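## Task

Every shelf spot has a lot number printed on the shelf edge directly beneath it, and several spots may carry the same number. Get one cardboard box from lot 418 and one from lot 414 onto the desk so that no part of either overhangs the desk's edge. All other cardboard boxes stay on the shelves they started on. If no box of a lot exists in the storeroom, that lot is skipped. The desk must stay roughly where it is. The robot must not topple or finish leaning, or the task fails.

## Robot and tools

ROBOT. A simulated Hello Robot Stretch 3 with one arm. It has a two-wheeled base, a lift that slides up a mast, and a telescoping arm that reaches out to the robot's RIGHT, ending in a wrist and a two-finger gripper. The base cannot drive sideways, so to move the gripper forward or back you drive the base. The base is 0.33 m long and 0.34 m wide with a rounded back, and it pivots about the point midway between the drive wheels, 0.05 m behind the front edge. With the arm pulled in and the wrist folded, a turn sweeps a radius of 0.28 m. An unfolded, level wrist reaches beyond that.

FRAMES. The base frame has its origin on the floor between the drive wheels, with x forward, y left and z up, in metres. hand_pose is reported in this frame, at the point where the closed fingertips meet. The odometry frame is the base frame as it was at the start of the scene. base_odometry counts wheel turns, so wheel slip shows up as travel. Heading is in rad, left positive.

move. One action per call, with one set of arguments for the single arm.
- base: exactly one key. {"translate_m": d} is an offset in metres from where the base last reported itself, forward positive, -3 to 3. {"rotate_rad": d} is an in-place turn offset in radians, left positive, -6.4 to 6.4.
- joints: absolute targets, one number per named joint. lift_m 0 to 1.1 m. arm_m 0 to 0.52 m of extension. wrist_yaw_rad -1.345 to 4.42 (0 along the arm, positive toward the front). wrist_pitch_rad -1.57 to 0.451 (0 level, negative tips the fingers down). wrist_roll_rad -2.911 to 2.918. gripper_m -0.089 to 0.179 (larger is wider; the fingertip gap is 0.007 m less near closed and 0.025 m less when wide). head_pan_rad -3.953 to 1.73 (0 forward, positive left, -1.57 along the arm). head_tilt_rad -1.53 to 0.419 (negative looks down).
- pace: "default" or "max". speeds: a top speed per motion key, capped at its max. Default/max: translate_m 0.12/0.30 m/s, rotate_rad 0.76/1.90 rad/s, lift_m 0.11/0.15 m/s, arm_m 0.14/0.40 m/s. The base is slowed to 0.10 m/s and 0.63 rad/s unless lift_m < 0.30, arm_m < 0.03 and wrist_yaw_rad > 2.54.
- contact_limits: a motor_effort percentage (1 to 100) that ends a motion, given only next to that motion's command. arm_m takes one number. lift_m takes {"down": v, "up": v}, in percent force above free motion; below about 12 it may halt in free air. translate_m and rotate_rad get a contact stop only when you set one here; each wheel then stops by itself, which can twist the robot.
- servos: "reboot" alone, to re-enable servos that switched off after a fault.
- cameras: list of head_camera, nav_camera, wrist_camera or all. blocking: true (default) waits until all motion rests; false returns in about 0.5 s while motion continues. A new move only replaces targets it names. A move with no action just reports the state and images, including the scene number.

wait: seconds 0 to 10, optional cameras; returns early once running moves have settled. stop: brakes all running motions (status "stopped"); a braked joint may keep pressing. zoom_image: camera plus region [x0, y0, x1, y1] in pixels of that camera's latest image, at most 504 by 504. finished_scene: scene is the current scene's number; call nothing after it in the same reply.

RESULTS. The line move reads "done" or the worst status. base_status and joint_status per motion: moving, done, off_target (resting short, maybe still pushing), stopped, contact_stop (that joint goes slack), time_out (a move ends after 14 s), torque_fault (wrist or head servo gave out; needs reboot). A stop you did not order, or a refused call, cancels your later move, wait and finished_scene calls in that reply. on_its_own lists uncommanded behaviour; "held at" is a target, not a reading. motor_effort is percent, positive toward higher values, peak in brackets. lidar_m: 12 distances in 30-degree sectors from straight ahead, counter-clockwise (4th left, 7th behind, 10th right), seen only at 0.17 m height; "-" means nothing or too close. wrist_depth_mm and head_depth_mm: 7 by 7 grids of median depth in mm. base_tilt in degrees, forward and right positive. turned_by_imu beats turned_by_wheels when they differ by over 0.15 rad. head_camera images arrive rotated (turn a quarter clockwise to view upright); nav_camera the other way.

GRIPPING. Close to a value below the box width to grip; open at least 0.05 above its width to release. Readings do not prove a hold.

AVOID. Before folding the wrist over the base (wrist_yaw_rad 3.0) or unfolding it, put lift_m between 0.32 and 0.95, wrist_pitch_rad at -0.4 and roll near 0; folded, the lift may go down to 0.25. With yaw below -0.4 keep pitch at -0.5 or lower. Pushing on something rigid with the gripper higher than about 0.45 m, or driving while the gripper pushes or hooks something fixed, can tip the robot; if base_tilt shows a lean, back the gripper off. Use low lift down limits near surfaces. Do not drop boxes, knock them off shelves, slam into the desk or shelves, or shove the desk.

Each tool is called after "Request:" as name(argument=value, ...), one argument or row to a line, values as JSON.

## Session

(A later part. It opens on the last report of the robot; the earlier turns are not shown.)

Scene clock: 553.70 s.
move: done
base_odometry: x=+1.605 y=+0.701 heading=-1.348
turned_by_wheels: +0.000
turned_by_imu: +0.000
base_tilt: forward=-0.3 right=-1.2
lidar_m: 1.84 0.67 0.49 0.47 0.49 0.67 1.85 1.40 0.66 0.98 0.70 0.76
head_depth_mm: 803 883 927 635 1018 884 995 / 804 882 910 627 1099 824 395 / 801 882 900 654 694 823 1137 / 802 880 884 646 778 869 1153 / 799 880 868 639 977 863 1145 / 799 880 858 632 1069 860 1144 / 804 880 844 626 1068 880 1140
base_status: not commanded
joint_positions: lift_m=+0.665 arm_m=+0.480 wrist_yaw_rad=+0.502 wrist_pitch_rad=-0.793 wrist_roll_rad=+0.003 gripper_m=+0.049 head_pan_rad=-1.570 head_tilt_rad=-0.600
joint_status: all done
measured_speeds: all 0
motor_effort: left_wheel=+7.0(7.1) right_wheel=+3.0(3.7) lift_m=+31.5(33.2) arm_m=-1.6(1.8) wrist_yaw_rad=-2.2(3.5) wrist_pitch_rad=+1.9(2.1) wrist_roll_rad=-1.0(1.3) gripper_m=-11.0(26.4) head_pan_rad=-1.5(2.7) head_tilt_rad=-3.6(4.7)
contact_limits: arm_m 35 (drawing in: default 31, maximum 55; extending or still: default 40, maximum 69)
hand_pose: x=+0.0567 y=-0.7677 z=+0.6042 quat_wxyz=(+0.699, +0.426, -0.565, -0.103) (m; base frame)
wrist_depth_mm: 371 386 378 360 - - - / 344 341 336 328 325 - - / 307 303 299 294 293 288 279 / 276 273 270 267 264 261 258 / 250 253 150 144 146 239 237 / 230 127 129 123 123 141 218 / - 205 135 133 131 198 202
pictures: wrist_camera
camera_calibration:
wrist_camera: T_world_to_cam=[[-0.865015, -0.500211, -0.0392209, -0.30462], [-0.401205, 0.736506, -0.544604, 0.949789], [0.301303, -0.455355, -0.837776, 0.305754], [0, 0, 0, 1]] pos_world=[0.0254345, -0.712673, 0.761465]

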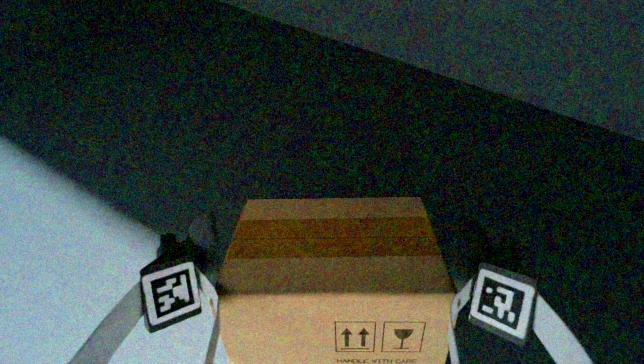

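Request:
move(
  joints={"arm_m":0},
  cameras=["wrist_camera"],
)

Request:
move(
  base={"translate_m":-0.95},
)

Request:
move(
  base={"translate_m":-0.88},
  joints={"lift_m":0.8},
)

Scene clock: 590.43 s.
move: done
base_odometry: x=+1.605 y=+0.701 heading=-1.348
turned_by_wheels: +0.000
turned_by_imu: +0.000
base_tilt: forward=-0.4 right=-1.2
lidar_m: 1.83 0.67 0.49 0.47 0.49 0.67 1.86 1.40 0.66 0.99 0.70 0.76
head_depth_mm: 802 881 926 633 1015 882 1003 / 802 880 910 627 1104 878 1169 / 801 881 897 654 1100 873 1157 / 802 881 886 648 1089 871 1157 / 802 880 872 641 1078 861 1150 / 800 879 856 634 1070 864 1146 / 801 881 843 627 1063 882 1144
base_status: not commanded
joint_positions: lift_m=+0.665 arm_m=+0.001 wrist_yaw_rad=+0.502 wrist_pitch_rad=-0.794 wrist_roll_rad=+0.003 gripper_m=+0.049 head_pan_rad=-1.570 head_tilt_rad=-0.600
joint_status: all done
measured_speeds: all 0
motor_effort: left_wheel=+6.6(7.3) right_wheel=+3.3(3.8) lift_m=+31.3(31.8) arm_m=-12.8(14.6) wrist_yaw_rad=-2.3(3.1) wrist_pitch_rad=+2.0(2.1) wrist_roll_rad=-1.1(1.3) gripper_m=-10.7(11.5) head_pan_rad=-1.1(2.6) head_tilt_rad=-3.2(4.6)
hand_pose: x=+0.0566 y=-0.2881 z=+0.6042 quat_wxyz=(+0.699, +0.427, -0.565, -0.104) (m; base frame)
wrist_depth_mm: - - 442 397 372 368 364 / - - - - 366 336 321 / - - 833 - - - 309 / 927 910 904 - - - - / 842 833 149 143 145 145 - / 779 124 129 123 122 126 - / 712 678 134 133 131 663 -
pictures: wrist_camera
camera_calibration:
wrist_camera: T_world_to_cam=[[-0.86505, -0.500154, -0.0391793, -0.0647905], [-0.401351, 0.736785, -0.544118, 0.59628], [0.30101, -0.454965, -0.838093, 0.524353], [0, 0, 0, 1]] pos_world=[0.025435, -0.233174, 0.761365]

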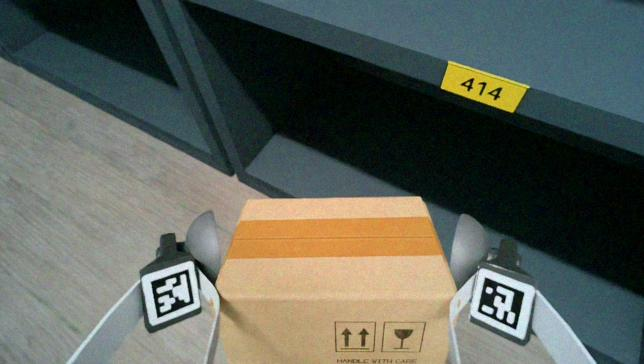

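Scene clock: 601.07 s.
move: done
base_odometry: x=+1.395 y=+1.628 heading=-1.348
turned_by_wheels: +0.000
turned_by_imu: +0.000
base_tilt: forward=-0.3 right=-1.4
lidar_m: 1.83 0.67 0.49 0.47 0.49 0.67 1.43 1.49 0.66 0.99 0.70 0.76
head_depth_mm: 804 884 926 634 1003 881 1007 / 801 886 911 627 1098 879 1170 / 801 878 897 655 1095 873 1166 / 805 884 882 649 1092 869 1152 / 802 882 809 641 1073 861 1146 / 802 880 856 634 1070 861 1145 / 801 882 846 626 1064 877 1137
base_status: done
joint_positions: lift_m=+0.665 arm_m=+0.001 wrist_yaw_rad=+0.502 wrist_pitch_rad=-0.794 wrist_roll_rad=+0.003 gripper_m=+0.049 head_pan_rad=-1.570 head_tilt_rad=-0.600
joint_status: not commanded
measured_speeds: all 0
motor_effort: left_wheel=-3.1(11.0) right_wheel=-8.9(14.5) lift_m=+29.8(31.6) arm_m=-5.3(12.6) wrist_yaw_rad=-2.2(3.6) wrist_pitch_rad=+2.0(2.1) wrist_roll_rad=-0.9(1.4) gripper_m=-10.4(11.7) head_pan_rad=-1.0(2.2) head_tilt_rad=-2.9(4.3)
hand_pose: x=+0.0566 y=-0.2881 z=+0.6042 quat_wxyz=(+0.699, +0.427, -0.565, -0.104) (m; base frame)
wrist_depth_mm: - - - - - 365 - / - - - - - 324 321 / - - - - - 888 311 / 922 911 894 - - - - / 836 835 149 143 146 145 - / 782 124 129 124 123 126 - / 726 686 134 134 131 666 607
pictures: none

Scene clock: 611.00 s.
move: done
base_odometry: x=+1.201 y=+2.486 heading=-1.348
turned_by_wheels: +0.000
turned_by_imu: +0.000
base_tilt: forward=-0.3 right=-1.3
lidar_m: 1.83 0.67 0.49 0.47 0.49 0.58 0.56 0.58 0.79 2.17 0.71 1.40
head_depth_mm: 1611 1568 1528 1503 1474 1412 1252 / 2370 2299 2227 2175 1802 1487 1274 / 2754 2983 3183 2466 1862 1489 1235 / 2696 2950 3224 2469 1831 1469 1225 / 2721 2986 3196 2425 1830 1455 349 / 2729 2958 3213 2374 1807 1458 1215 / 2692 2873 3122 2393 1803 1369 1217
base_status: done
joint_positions: lift_m=+0.800 arm_m=+0.001 wrist_yaw_rad=+0.502 wrist_pitch_rad=-0.794 wrist_roll_rad=+0.003 gripper_m=+0.049 head_pan_rad=-1.570 head_tilt_rad=-0.600
joint_status: all done
measured_speeds: all 0
motor_effort: left_wheel=-1.0(11.0) right_wheel=-10.8(14.3) lift_m=+30.9(34.5) arm_m=+1.5(5.5) wrist_yaw_rad=-1.8(3.7) wrist_pitch_rad=+2.1(2.1) wrist_roll_rad=-1.1(1.3) gripper_m=-10.8(11.5) head_pan_rad=+0.0(1.7) head_tilt_rad=-2.7(4.0)
hand_pose: x=+0.0566 y=-0.2881 z=+0.7391 quat_wxyz=(+0.699, +0.427, -0.564, -0.104) (m; base frame)
wrist_depth_mm: - 648 - - - - - / - - - - - - - / - - - - - - - / - - - - - - - / - 986 149 143 146 949 933 / 914 124 129 123 122 141 852 / 839 814 134 133 131 780 805
pictures: none

Request:
move(
  base={"rotate_rad":1.59},
  joints={"lift_m":1.0},
)

Request:
move(
  base={"translate_m":-1.0},
)

Request:
move(
  base={"translate_m":-1.02},
)

Scene clock: 620.07 s.
move: done
base_odometry: x=+1.201 y=+2.486 heading=+0.242
turned_by_wheels: +1.590
turned_by_imu: +1.565
base_tilt: forward=-0.4 right=-1.3
lidar_m: 0.47 0.49 0.58 0.56 0.58 0.80 2.24 0.71 1.41 1.80 0.66 0.49
head_depth_mm: 1870 1984 1974 1493 - - - / 2647 2747 2251 2369 - - - / 3460 3715 3469 2496 - - - / 3461 3746 3720 2441 1962 - - / 3325 3658 3388 2434 1966 365 1162 / 1984 2045 2114 2138 1822 386 1138 / 1334 1355 1385 1427 1455 1377 1155
base_status: done
joint_positions: lift_m=+1.000 arm_m=+0.001 wrist_yaw_rad=+0.502 wrist_pitch_rad=-0.794 wrist_roll_rad=+0.003 gripper_m=+0.049 head_pan_rad=-1.570 head_tilt_rad=-0.600
joint_status: all done
measured_speeds: all 0
motor_effort: left_wheel=-9.2(13.4) right_wheel=+7.9(12.9) lift_m=+31.6(34.5) arm_m=-2.6(4.7) wrist_yaw_rad=-0.9(3.4) wrist_pitch_rad=+2.1(2.2) wrist_roll_rad=-1.1(1.3) gripper_m=-10.6(11.5) head_pan_rad=+0.3(1.0) head_tilt_rad=-2.1(2.9)
hand_pose: x=+0.0566 y=-0.2880 z=+0.9390 quat_wxyz=(+0.699, +0.427, -0.564, -0.104) (m; base frame)
wrist_depth_mm: 385 472 - - - - - / 413 493 - - - - - / 429 511 - - - - - / 463 533 - - - - - / 487 - 149 143 146 - - / 509 - 129 123 123 142 - / - 124 132 133 131 960 962
pictures: none

Scene clock: 631.20 s.
move: done
base_odometry: x=+0.230 y=+2.247 heading=+0.241
turned_by_wheels: +0.000
turned_by_imu: -0.001
base_tilt: forward=-0.2 right=-1.2
lidar_m: 1.46 0.80 0.58 0.56 0.59 0.80 2.25 2.02 2.32 0.45 0.47 1.52
head_depth_mm: 3366 3685 3702 2822 - - - / 3328 3604 3592 2538 - - - / 3435 3718 3713 2473 - - - / 359 396 3021 2250 1834 - - / 350 385 427 481 529 366 814 / 351 385 427 480 538 387 788 / 350 385 428 481 549 626 765
base_status: done
joint_positions: lift_m=+1.000 arm_m=+0.001 wrist_yaw_rad=+0.502 wrist_pitch_rad=-0.794 wrist_roll_rad=+0.003 gripper_m=+0.049 head_pan_rad=-1.570 head_tilt_rad=-0.600
joint_status: not commanded
measured_speeds: all 0
motor_effort: left_wheel=-8.9(14.2) right_wheel=-2.0(11.7) lift_m=+30.7(32.4) arm_m=-10.2(13.5) wrist_yaw_rad=-2.3(4.0) wrist_pitch_rad=+2.1(2.3) wrist_roll_rad=-1.0(1.4) gripper_m=-10.7(11.5) head_pan_rad=+0.5(1.1) head_tilt_rad=-2.1(3.0)
hand_pose: x=+0.0566 y=-0.2880 z=+0.9390 quat_wxyz=(+0.699, +0.427, -0.564, -0.104) (m; base frame)
wrist_depth_mm: - - - 287 246 214 - / - - - - 277 243 - / - - - - 302 299 - / - - - - - - - / - - 150 143 146 - - / - 124 130 124 123 141 - / - 982 131 133 131 956 980
pictures: none

Scene clock: 642.53 s.
move: done
base_odometry: x=-0.760 y=+2.003 heading=+0.241
turned_by_wheels: +0.000
turned_by_imu: -0.001
base_tilt: forward=-0.4 right=-1.3
lidar_m: 2.17 0.80 0.59 0.57 0.59 0.81 1.27 1.18 1.17 3.68 1.43 1.11
head_depth_mm: 3403 3462 1738 2278 - - - / 3396 3701 3557 2503 - - - / 3454 3748 3724 2485 - - - / 3382 3714 3606 2474 1984 - - / 3433 3679 3693 2416 1982 364 1168 / 3359 3671 3606 2409 1864 386 1142 / 2857 2931 2955 2348 1796 1447 1169
base_status: done
joint_positions: lift_m=+1.000 arm_m=+0.001 wrist_yaw_rad=+0.502 wrist_pitch_rad=-0.794 wrist_roll_rad=+0.003 gripper_m=+0.049 head_pan_rad=-1.570 head_tilt_rad=-0.600
joint_status: not commanded
measured_speeds: all 0
motor_effort: left_wheel=-7.1(12.6) right_wheel=-4.1(11.6) lift_m=+30.6(31.5) arm_m=-6.5(10.5) wrist_yaw_rad=-2.6(3.8) wrist_pitch_rad=+2.1(2.3) wrist_roll_rad=-0.9(1.3) gripper_m=-10.5(11.5) head_pan_rad=+1.1(2.0) head_tilt_rad=-1.1(2.5)
hand_pose: x=+0.0566 y=-0.2880 z=+0.9390 quat_wxyz=(+0.699, +0.427, -0.564, -0.104) (m; base frame)
wrist_depth_mm: - - - - - - - / 965 - - - - - - / - - - - - - - / - - - - - - - / - - 150 143 146 - - / - 124 129 124 123 141 - / - 981 132 134 131 962 976
pictures: none

Request:
move(
  base={"rotate_rad":-1.58},
)

Request:
move(
  base={"translate_m":1.0},
)

Request:
move(
  base={"translate_m":1.01},
  cameras=["head_camera","wrist_camera"],
)

Scene clock: 652.87 s.
move: done
base_odometry: x=-0.760 y=+2.003 heading=-1.338
turned_by_wheels: -1.580
turned_by_imu: -1.555
base_tilt: forward=-0.3 right=-1.2
lidar_m: 3.69 1.42 1.11 2.15 0.80 0.59 0.57 0.59 0.82 1.27 1.18 1.17
head_depth_mm: 1042 1145 1278 1376 - - - / 1039 1155 1273 1430 - - - / 1043 1144 1273 1433 - - - / 1042 1140 1270 1428 1583 - - / 1043 1151 1272 1437 1582 364 1170 / 1044 1148 1278 1438 1596 386 1143 / 1046 1148 1274 1434 1626 1434 1158
base_status: done
joint_positions: lift_m=+1.000 arm_m=+0.001 wrist_yaw_rad=+0.502 wrist_pitch_rad=-0.794 wrist_roll_rad=+0.003 gripper_m=+0.049 head_pan_rad=-1.570 head_tilt_rad=-0.600
joint_status: not commanded
measured_speeds: all 0
motor_effort: left_wheel=+8.3(11.1) right_wheel=-9.7(14.5) lift_m=+29.4(30.6) arm_m=-12.9(12.9) wrist_yaw_rad=-2.4(3.7) wrist_pitch_rad=+2.1(2.3) wrist_roll_rad=-1.1(1.3) gripper_m=-11.0(11.4) head_pan_rad=+1.8(2.0) head_tilt_rad=-0.3(1.7)
hand_pose: x=+0.0566 y=-0.2880 z=+0.9390 quat_wxyz=(+0.699, +0.427, -0.564, -0.104) (m; base frame)
wrist_depth_mm: - - - - - - - / - - - - - - - / - - - - - - - / - - - - - - - / - - 150 143 146 - - / - 124 130 123 123 141 - / - - 132 134 131 966 971
pictures: none

Scene clock: 664.00 s.
move: done
base_odometry: x=-0.530 y=+1.030 heading=-1.338
turned_by_wheels: +0.000
turned_by_imu: +0.000
base_tilt: forward=-0.2 right=-1.3
lidar_m: 2.71 1.41 1.04 1.00 1.04 1.62 1.56 1.62 1.32 0.83 0.85 0.90
head_depth_mm: 1052 1150 1280 1386 - - - / 1051 1155 1282 1368 - - - / 1047 1155 1278 1112 - - - / 1054 1150 1278 1102 885 - - / 1055 1159 1280 1091 881 365 1165 / 1051 1158 1290 1082 841 387 1136 / 1052 1161 1280 1065 805 704 1156
base_status: done
joint_positions: lift_m=+1.000 arm_m=+0.001 wrist_yaw_rad=+0.502 wrist_pitch_rad=-0.794 wrist_roll_rad=+0.003 gripper_m=+0.049 head_pan_rad=-1.570 head_tilt_rad=-0.600
joint_status: not commanded
measured_speeds: all 0
motor_effort: left_wheel=+8.2(13.2) right_wheel=+1.0(10.4) lift_m=+28.3(30.2) arm_m=-8.9(13.4) wrist_yaw_rad=-1.1(3.8) wrist_pitch_rad=+2.1(2.3) wrist_roll_rad=-1.0(1.4) gripper_m=-10.7(11.5) head_pan_rad=+2.1(2.8) head_tilt_rad=+0.0(1.5)
hand_pose: x=+0.0566 y=-0.2880 z=+0.9390 quat_wxyz=(+0.699, +0.427, -0.564, -0.104) (m; base frame)
wrist_depth_mm: - - - - - - - / - - - - - - - / - - - - - - - / - - - - - - - / - - 150 143 146 148 - / - 124 129 124 123 141 - / - 995 132 133 131 953 987
pictures: none

Scene clock: 675.23 s.
move: done
base_odometry: x=-0.297 y=+0.047 heading=-1.338
turned_by_wheels: +0.000
turned_by_imu: +0.000
base_tilt: forward=-0.3 right=-1.1
lidar_m: 1.71 1.40 1.03 0.99 1.03 1.43 2.56 1.39 0.73 0.85 1.34 1.82
head_depth_mm: 1057 1164 1295 1267 - - - / 1060 1168 1288 1123 - - - / 1059 1156 1291 1114 - - - / 1058 1163 1293 1102 885 - - / 1059 1160 1291 1085 882 365 1138 / 1062 1169 1281 1204 841 386 1134 / 1062 1165 1297 1454 1590 1403 1161
base_status: done
joint_positions: lift_m=+1.000 arm_m=+0.001 wrist_yaw_rad=+0.502 wrist_pitch_rad=-0.794 wrist_roll_rad=+0.003 gripper_m=+0.049 head_pan_rad=-1.570 head_tilt_rad=-0.600
joint_status: not commanded
measured_speeds: all 0
motor_effort: left_wheel=+8.1(12.2) right_wheel=+1.4(10.8) lift_m=+28.3(29.4) arm_m=-5.9(9.9) wrist_yaw_rad=-2.7(3.5) wrist_pitch_rad=+2.2(2.3) wrist_roll_rad=-0.9(1.4) gripper_m=-10.8(11.5) head_pan_rad=+3.2(3.4) head_tilt_rad=+0.2(1.4)
hand_pose: x=+0.0566 y=-0.2880 z=+0.9390 quat_wxyz=(+0.699, +0.427, -0.564, -0.104) (m; base frame)
wrist_depth_mm: - - - - - - - / - - - - - - - / - - - - - - 436 / - - - - - - - / - - 150 143 146 - - / - 124 129 124 122 128 - / - 993 131 133 131 956 964
pictures: head_camera (sideways), wrist_camera
camera_calibration:
head_camera: T_world_to_cam=[[-0.0466927, 0.520089, -0.852835, 1.12535], [0.997496, -0.0211216, -0.0674936, 0.0813585], [-0.0531159, -0.853851, -0.517801, 0.62975], [0, 0, 0, 1]] pos_world=[0.00484038, -0.0458484, 1.29131]
wrist_camera: T_world_to_cam=[[-0.86505, -0.500148, -0.0392567, -0.051579], [-0.40151, 0.737112, -0.543558, 0.778026], [0.300796, -0.454443, -0.838453, 0.805636], [0, 0, 0, 1]] pos_world=[0.0254354, -0.233174, 1.09636]

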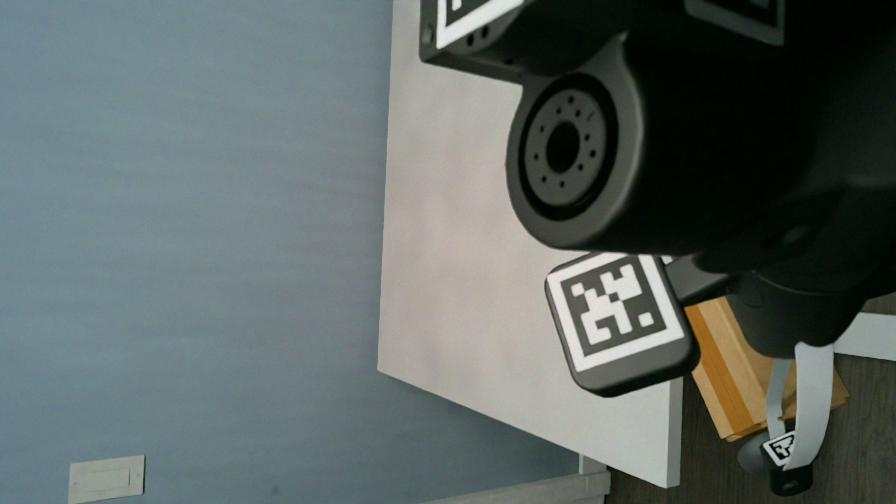

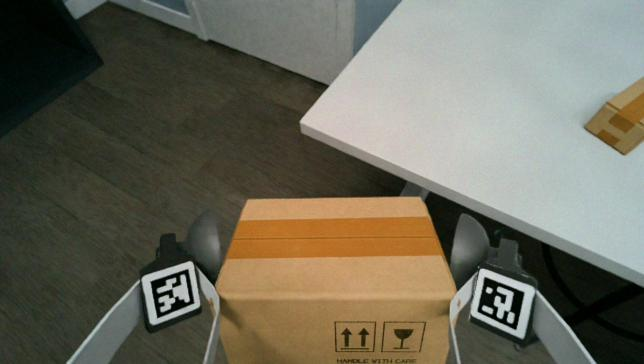

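Request:
move(
  joints={"arm_m":0.43},
  contact_limits={"arm_m":40},
)

Request:
move(
  joints={"lift_m":0.84},
  cameras=["wrist_camera"],
)

Request:
move(
  joints={"lift_m":0.74},
  speeds={"lift_m":0.03},
  contact_limits={"lift_m":{"down":13}},
  cameras=["wrist_camera"],
)

Scene clock: 690.30 s.
move: done
base_odometry: x=-0.297 y=+0.047 heading=-1.338
turned_by_wheels: +0.000
turned_by_imu: +0.000
base_tilt: forward=-0.3 right=-1.1
lidar_m: 1.71 1.40 1.03 0.99 1.04 1.43 2.56 1.39 0.73 0.85 1.34 1.82
head_depth_mm: 1058 1151 288 1128 840 1021 1216 / 1054 507 1235 1123 833 1161 1238 / 1059 500 519 1114 819 1358 1229 / 1062 1137 557 1009 822 1358 1226 / 1059 1161 1274 954 819 1316 1221 / 1058 1165 1297 1196 810 1375 1213 / 1058 1165 1293 1462 1598 1400 1218
base_status: not commanded
joint_positions: lift_m=+1.000 arm_m=+0.430 wrist_yaw_rad=+0.502 wrist_pitch_rad=-0.794 wrist_roll_rad=+0.003 gripper_m=+0.049 head_pan_rad=-1.570 head_tilt_rad=-0.600
joint_status: all done
measured_speeds: all 0
motor_effort: left_wheel=+7.7(8.6) right_wheel=+0.8(2.3) lift_m=+27.6(28.3) arm_m=+12.8(15.3) wrist_yaw_rad=-2.1(3.6) wrist_pitch_rad=+2.2(2.3) wrist_roll_rad=-0.9(1.3) gripper_m=-11.0(11.5) head_pan_rad=+2.9(4.1) head_tilt_rad=+0.7(1.8)
contact_limits: arm_m 40 (drawing in: default 31, maximum 55; extending or still: default 40, maximum 69)
hand_pose: x=+0.0565 y=-0.7174 z=+0.9390 quat_wxyz=(+0.699, +0.427, -0.564, -0.104) (m; base frame)
wrist_depth_mm: - - - - - - - / - - - - - - - / - - - - - - - / - - - - - - - / - - 150 143 146 145 - / - 124 129 124 123 126 - / - - 131 133 131 119 -
pictures: none

Scene clock: 692.60 s.
move: done
base_odometry: x=-0.297 y=+0.047 heading=-1.338
turned_by_wheels: +0.000
turned_by_imu: +0.000
base_tilt: forward=-0.2 right=-1.2
lidar_m: 1.71 1.40 1.03 0.99 1.03 1.43 2.56 1.39 0.73 0.85 1.34 1.82
head_depth_mm: 1058 1163 1290 1137 787 292 - / 1059 1161 1288 521 371 706 1208 / 1057 1160 1265 588 818 1360 1236 / 1058 1163 1288 610 797 1347 1225 / 1062 1158 1293 1042 789 1311 1215 / 1061 1172 1291 1191 810 1376 1217 / 1056 1164 1292 1452 1590 1403 1213
base_status: not commanded
joint_positions: lift_m=+0.840 arm_m=+0.430 wrist_yaw_rad=+0.502 wrist_pitch_rad=-0.794 wrist_roll_rad=+0.003 gripper_m=+0.049 head_pan_rad=-1.570 head_tilt_rad=-0.600
joint_status: all done
measured_speeds: all 0
motor_effort: left_wheel=+7.7(8.7) right_wheel=+1.6(2.2) lift_m=+24.1(26.7) arm_m=+10.1(12.8) wrist_yaw_rad=-1.8(3.1) wrist_pitch_rad=+2.3(2.3) wrist_roll_rad=-1.2(1.3) gripper_m=-10.6(11.4) head_pan_rad=+3.5(3.9) head_tilt_rad=+0.9(2.0)
contact_limits: arm_m 40 (drawing in: default 31, maximum 55; extending or still: default 40, maximum 69)
hand_pose: x=+0.0565 y=-0.7174 z=+0.7790 quat_wxyz=(+0.699, +0.427, -0.564, -0.104) (m; base frame)
wrist_depth_mm: - - - - - - - / - - - - - - - / - - - - - - - / - - - - - - - / - - 150 144 146 145 - / - - 129 124 122 126 - / - - 132 134 131 119 -
pictures: wrist_camera
camera_calibration:
wrist_camera: T_world_to_cam=[[-0.865062, -0.500128, -0.0392281, -0.272641], [-0.401541, 0.737165, -0.543463, 1.00747], [0.300719, -0.454377, -0.838516, 0.476366], [0, 0, 0, 1]] pos_world=[0.0254355, -0.662575, 0.936265]

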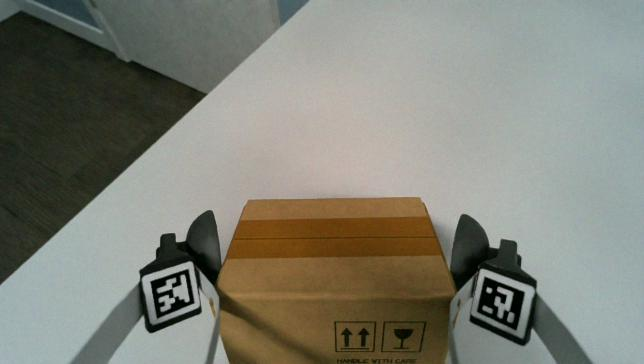

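Scene clock: 695.07 s.
move: contact_stop
base_odometry: x=-0.297 y=+0.047 heading=-1.338
turned_by_wheels: +0.000
turned_by_imu: -0.004
base_tilt: forward=-0.3 right=-1.3
lidar_m: 1.71 1.40 1.03 0.99 1.03 1.41 2.56 1.39 0.72 0.85 1.34 1.81
head_depth_mm: 1060 1160 1297 1137 840 699 291 / 1059 1160 1297 1125 422 355 1158 / 1061 1167 1293 596 803 1362 1234 / 1058 1168 1297 658 768 1361 1225 / 1065 1167 1285 1087 792 1313 1192 / 1058 1171 1293 1202 815 1381 1213 / 1060 1166 1290 1458 1563 1379 1218
base_status: not commanded
joint_positions: lift_m=+0.788 arm_m=+0.430 wrist_yaw_rad=+0.505 wrist_pitch_rad=-0.735 wrist_roll_rad=+0.007 gripper_m=+0.049 head_pan_rad=-1.570 head_tilt_rad=-0.600
joint_status: lift_m contact_stop (moved -0.052 of -0.100)
measured_speeds: translate_m=+0.000 rotate_rad=+0.000 lift_m=+0.004 arm_m=+0.000 wrist_yaw_rad=+0.000 wrist_pitch_rad=+0.000 wrist_roll_rad=+0.000 head_pan_rad=+0.000 head_tilt_rad=+0.000
on_its_own: lift_m is slack since a contact_stop (your +0.740 is given up)
motor_effort: left_wheel=+1.3(8.6) right_wheel=+1.8(2.2) lift_m=+21.6(25.4) arm_m=+6.2(10.0) wrist_yaw_rad=-4.9(5.7) wrist_pitch_rad=-8.5(11.2) wrist_roll_rad=-2.7(2.7) gripper_m=-12.1(12.1) head_pan_rad=+3.2(3.9) head_tilt_rad=+1.2(2.0)
contact_limits: arm_m 40 (drawing in: default 31, maximum 55; extending or still: default 40, maximum 69); lift_m down 13 (down: maximum 72; up: maximum 65)
hand_pose: x=+0.0626 y=-0.7272 z=+0.7372 quat_wxyz=(+0.701, +0.411, -0.578, -0.083) (m; base frame)
wrist_depth_mm: - - 882 - - - - / - - - - - - - / - - - - - - - / - - - 147 142 - - / - - 138 134 138 - - / - 123 126 122 123 124 - / - 121 - 136 134 119 -
pictures: wrist_camera
camera_calibration:
wrist_camera: T_world_to_cam=[[-0.863618, -0.502486, -0.0408777, -0.27459], [-0.38416, 0.708419, -0.592084, 1.00825], [0.326473, -0.495631, -0.804839, 0.37859], [0, 0, 0, 1]] pos_world=[0.02659, -0.664601, 0.890448]

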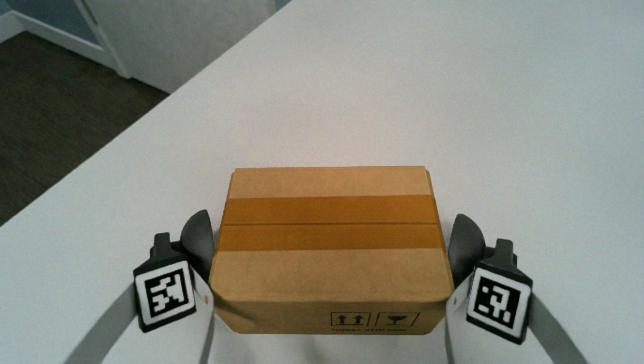

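Request:
move(
  joints={"lift_m":0.792},
)

Request:
move(
  joints={"gripper_m":0.179},
)

Request:
move(
  joints={"lift_m":0.95},
)

Request:
move(
  joints={"arm_m":0.15},
  cameras=["wrist_camera"],
)

Scene clock: 700.67 s.
move: done
base_odometry: x=-0.297 y=+0.047 heading=-1.338
turned_by_wheels: +0.000
turned_by_imu: +0.000
base_tilt: forward=-0.4 right=-1.1
lidar_m: 1.71 1.40 1.03 0.99 1.03 1.42 2.56 1.39 0.72 0.85 1.34 1.81
head_depth_mm: 1065 1167 1290 1135 840 700 287 / 1056 1160 1294 1118 417 350 1153 / 1057 1160 1298 597 802 1356 1243 / 1058 1157 1298 653 770 1355 1231 / 1061 1162 1297 1088 793 1313 1197 / 1059 1164 1294 1197 810 1371 1214 / 1064 1172 1290 1459 1565 1370 1218
base_status: not commanded
joint_positions: lift_m=+0.792 arm_m=+0.430 wrist_yaw_rad=+0.505 wrist_pitch_rad=-0.753 wrist_roll_rad=+0.007 gripper_m=+0.049 head_pan_rad=-1.570 head_tilt_rad=-0.600
joint_status: all done
measured_speeds: all 0
motor_effort: left_wheel=+1.9(2.0) right_wheel=-0.2(0.8) lift_m=+26.2(30.0) arm_m=-2.3(2.3) wrist_yaw_rad=-5.3(6.1) wrist_pitch_rad=-5.4(6.1) wrist_roll_rad=-2.6(2.6) gripper_m=-11.7(12.2) head_pan_rad=+2.1(3.1) head_tilt_rad=+1.8(2.0)
contact_limits: arm_m 40 (drawing in: default 31, maximum 55; extending or still: default 40, maximum 69)
hand_pose: x=+0.0609 y=-0.7243 z=+0.7379 quat_wxyz=(+0.700, +0.416, -0.574, -0.089) (m; base frame)
wrist_depth_mm: - - 865 - - - - / - - - - - - - / - - - - - - - / - - - 144 141 - - / - - 136 132 136 - - / - 123 127 122 123 124 - / - - - - - 119 -
pictures: none

Scene clock: 702.50 s.
move: done
base_odometry: x=-0.297 y=+0.047 heading=-1.338
turned_by_wheels: +0.000
turned_by_imu: +0.000
base_tilt: forward=-0.3 right=-1.1
lidar_m: 1.71 1.41 1.03 0.99 1.03 1.42 2.56 1.39 0.72 0.85 1.34 1.81
head_depth_mm: 1056 1164 1285 1136 838 698 288 / 1057 1164 1287 1126 417 350 1158 / 1059 1169 1292 595 801 1361 1231 / 1061 1156 1294 700 767 1349 1226 / 1060 1166 1293 1085 788 1312 1198 / 1059 1164 1293 1187 809 1378 1218 / 1058 1165 1300 1454 1563 1373 1209
base_status: not commanded
joint_positions: lift_m=+0.792 arm_m=+0.430 wrist_yaw_rad=+0.503 wrist_pitch_rad=-0.787 wrist_roll_rad=+0.001 gripper_m=+0.179 head_pan_rad=-1.570 head_tilt_rad=-0.600
joint_status: all done
measured_speeds: all 0
motor_effort: left_wheel=+1.8(2.0) right_wheel=+0.1(1.0) lift_m=+24.9(26.0) arm_m=-4.4(4.9) wrist_yaw_rad=-3.9(6.5) wrist_pitch_rad=+0.9(5.5) wrist_roll_rad=-0.4(2.7) gripper_m=+0.7(83.6) head_pan_rad=+1.7(3.2) head_tilt_rad=+1.7(2.1)
contact_limits: arm_m 40 (drawing in: default 31, maximum 55; extending or still: default 40, maximum 69)
hand_pose: x=+0.0575 y=-0.7186 z=+0.7322 quat_wxyz=(+0.700, +0.425, -0.565, -0.100) (m; base frame)
wrist_depth_mm: - - - - - - - / - - - - - - - / - - - 150 - - - / - - - 139 138 - - / - 143 128 127 126 - - / - 126 134 136 134 - - / - - - - - - 105
pictures: none

Scene clock: 704.77 s.
move: done
base_odometry: x=-0.297 y=+0.047 heading=-1.338
turned_by_wheels: +0.000
turned_by_imu: +0.000
base_tilt: forward=-0.3 right=-1.2
lidar_m: 1.71 1.40 1.03 0.99 1.03 1.42 2.56 1.39 0.73 0.85 1.34 1.81
head_depth_mm: 1058 1160 1238 - 785 1042 1215 / 1059 1163 418 1017 836 1166 1218 / 1061 1147 531 1107 819 1358 1238 / 1058 1160 541 960 825 1355 1233 / 1059 1165 1272 1046 815 1305 1197 / 1062 1165 1287 1200 812 1382 1221 / 1060 1163 1292 1448 1566 1368 1211
base_status: not commanded
joint_positions: lift_m=+0.950 arm_m=+0.430 wrist_yaw_rad=+0.503 wrist_pitch_rad=-0.788 wrist_roll_rad=+0.001 gripper_m=+0.179 head_pan_rad=-1.570 head_tilt_rad=-0.600
joint_status: all done
measured_speeds: all 0
motor_effort: left_wheel=+2.0(2.0) right_wheel=-0.3(0.8) lift_m=+30.0(34.7) arm_m=-7.3(8.1) wrist_yaw_rad=-2.9(5.3) wrist_pitch_rad=+1.1(1.1) wrist_roll_rad=-0.3(0.8) gripper_m=+0.8(1.3) head_pan_rad=+2.1(2.7) head_tilt_rad=+0.9(2.2)
contact_limits: arm_m 40 (drawing in: default 31, maximum 55; extending or still: default 40, maximum 69)
hand_pose: x=+0.0574 y=-0.7185 z=+0.8901 quat_wxyz=(+0.700, +0.425, -0.565, -0.101) (m; base frame)
wrist_depth_mm: - - - - - - - / - - - - - - - / - - - - - - - / - - - - - - - / - - - - - - - / 123 126 - 273 - - - / - - - 261 - - 105
pictures: none

Scene clock: 708.07 s.
move: done
base_odometry: x=-0.297 y=+0.047 heading=-1.338
turned_by_wheels: +0.000
turned_by_imu: +0.000
base_tilt: forward=-0.3 right=-1.2
lidar_m: 1.71 1.41 1.03 0.99 1.03 1.42 2.56 1.39 0.72 0.85 1.34 1.81
head_depth_mm: 1058 1166 1288 289 782 1038 1219 / 1059 1163 1270 - 299 1157 1207 / 1060 1162 1294 297 297 1366 1233 / 1058 1161 1290 394 318 1353 1229 / 1058 1162 1289 1086 739 1318 1200 / 1059 1161 1293 1199 810 1376 1210 / 1059 1163 1290 1454 1565 1374 1211
base_status: not commanded
joint_positions: lift_m=+0.950 arm_m=+0.150 wrist_yaw_rad=+0.503 wrist_pitch_rad=-0.788 wrist_roll_rad=+0.001 gripper_m=+0.179 head_pan_rad=-1.570 head_tilt_rad=-0.600
joint_status: all done
measured_speeds: all 0
motor_effort: left_wheel=+1.4(2.2) right_wheel=-0.4(1.0) lift_m=+28.8(30.8) arm_m=-11.6(15.0) wrist_yaw_rad=-4.4(4.4) wrist_pitch_rad=+1.0(1.1) wrist_roll_rad=-0.3(0.7) gripper_m=+0.9(1.4) head_pan_rad=+1.3(2.4) head_tilt_rad=+2.1(2.5)
hand_pose: x=+0.0573 y=-0.4384 z=+0.8901 quat_wxyz=(+0.700, +0.425, -0.565, -0.101) (m; base frame)
wrist_depth_mm: - - - - - - - / - - - - 402 390 - / - - - - 412 - - / - - - - - - 333 / - - - - - - - / 123 - - - - - - / 946 949 949 947 939 928 105
pictures: wrist_camera
camera_calibration:
wrist_camera: T_world_to_cam=[[-0.863664, -0.502655, -0.0377241, -0.130629], [-0.402464, 0.732702, -0.54879, 0.865298], [0.303493, -0.458787, -0.835109, 0.690956], [0, 0, 0, 1]] pos_world=[0.0257317, -0.382665, 1.04696]

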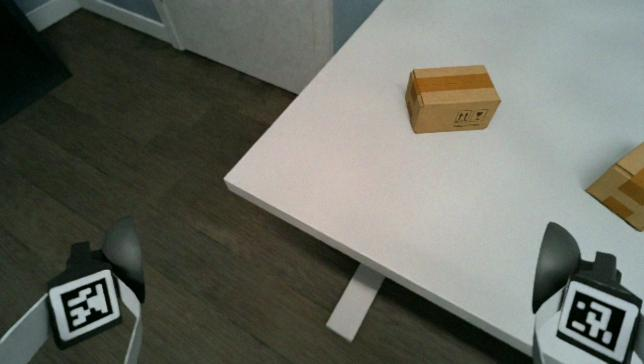

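Both are on the desk.

Request:
finished_scene(
  scene=2,
)

The scene is finished: the task was done.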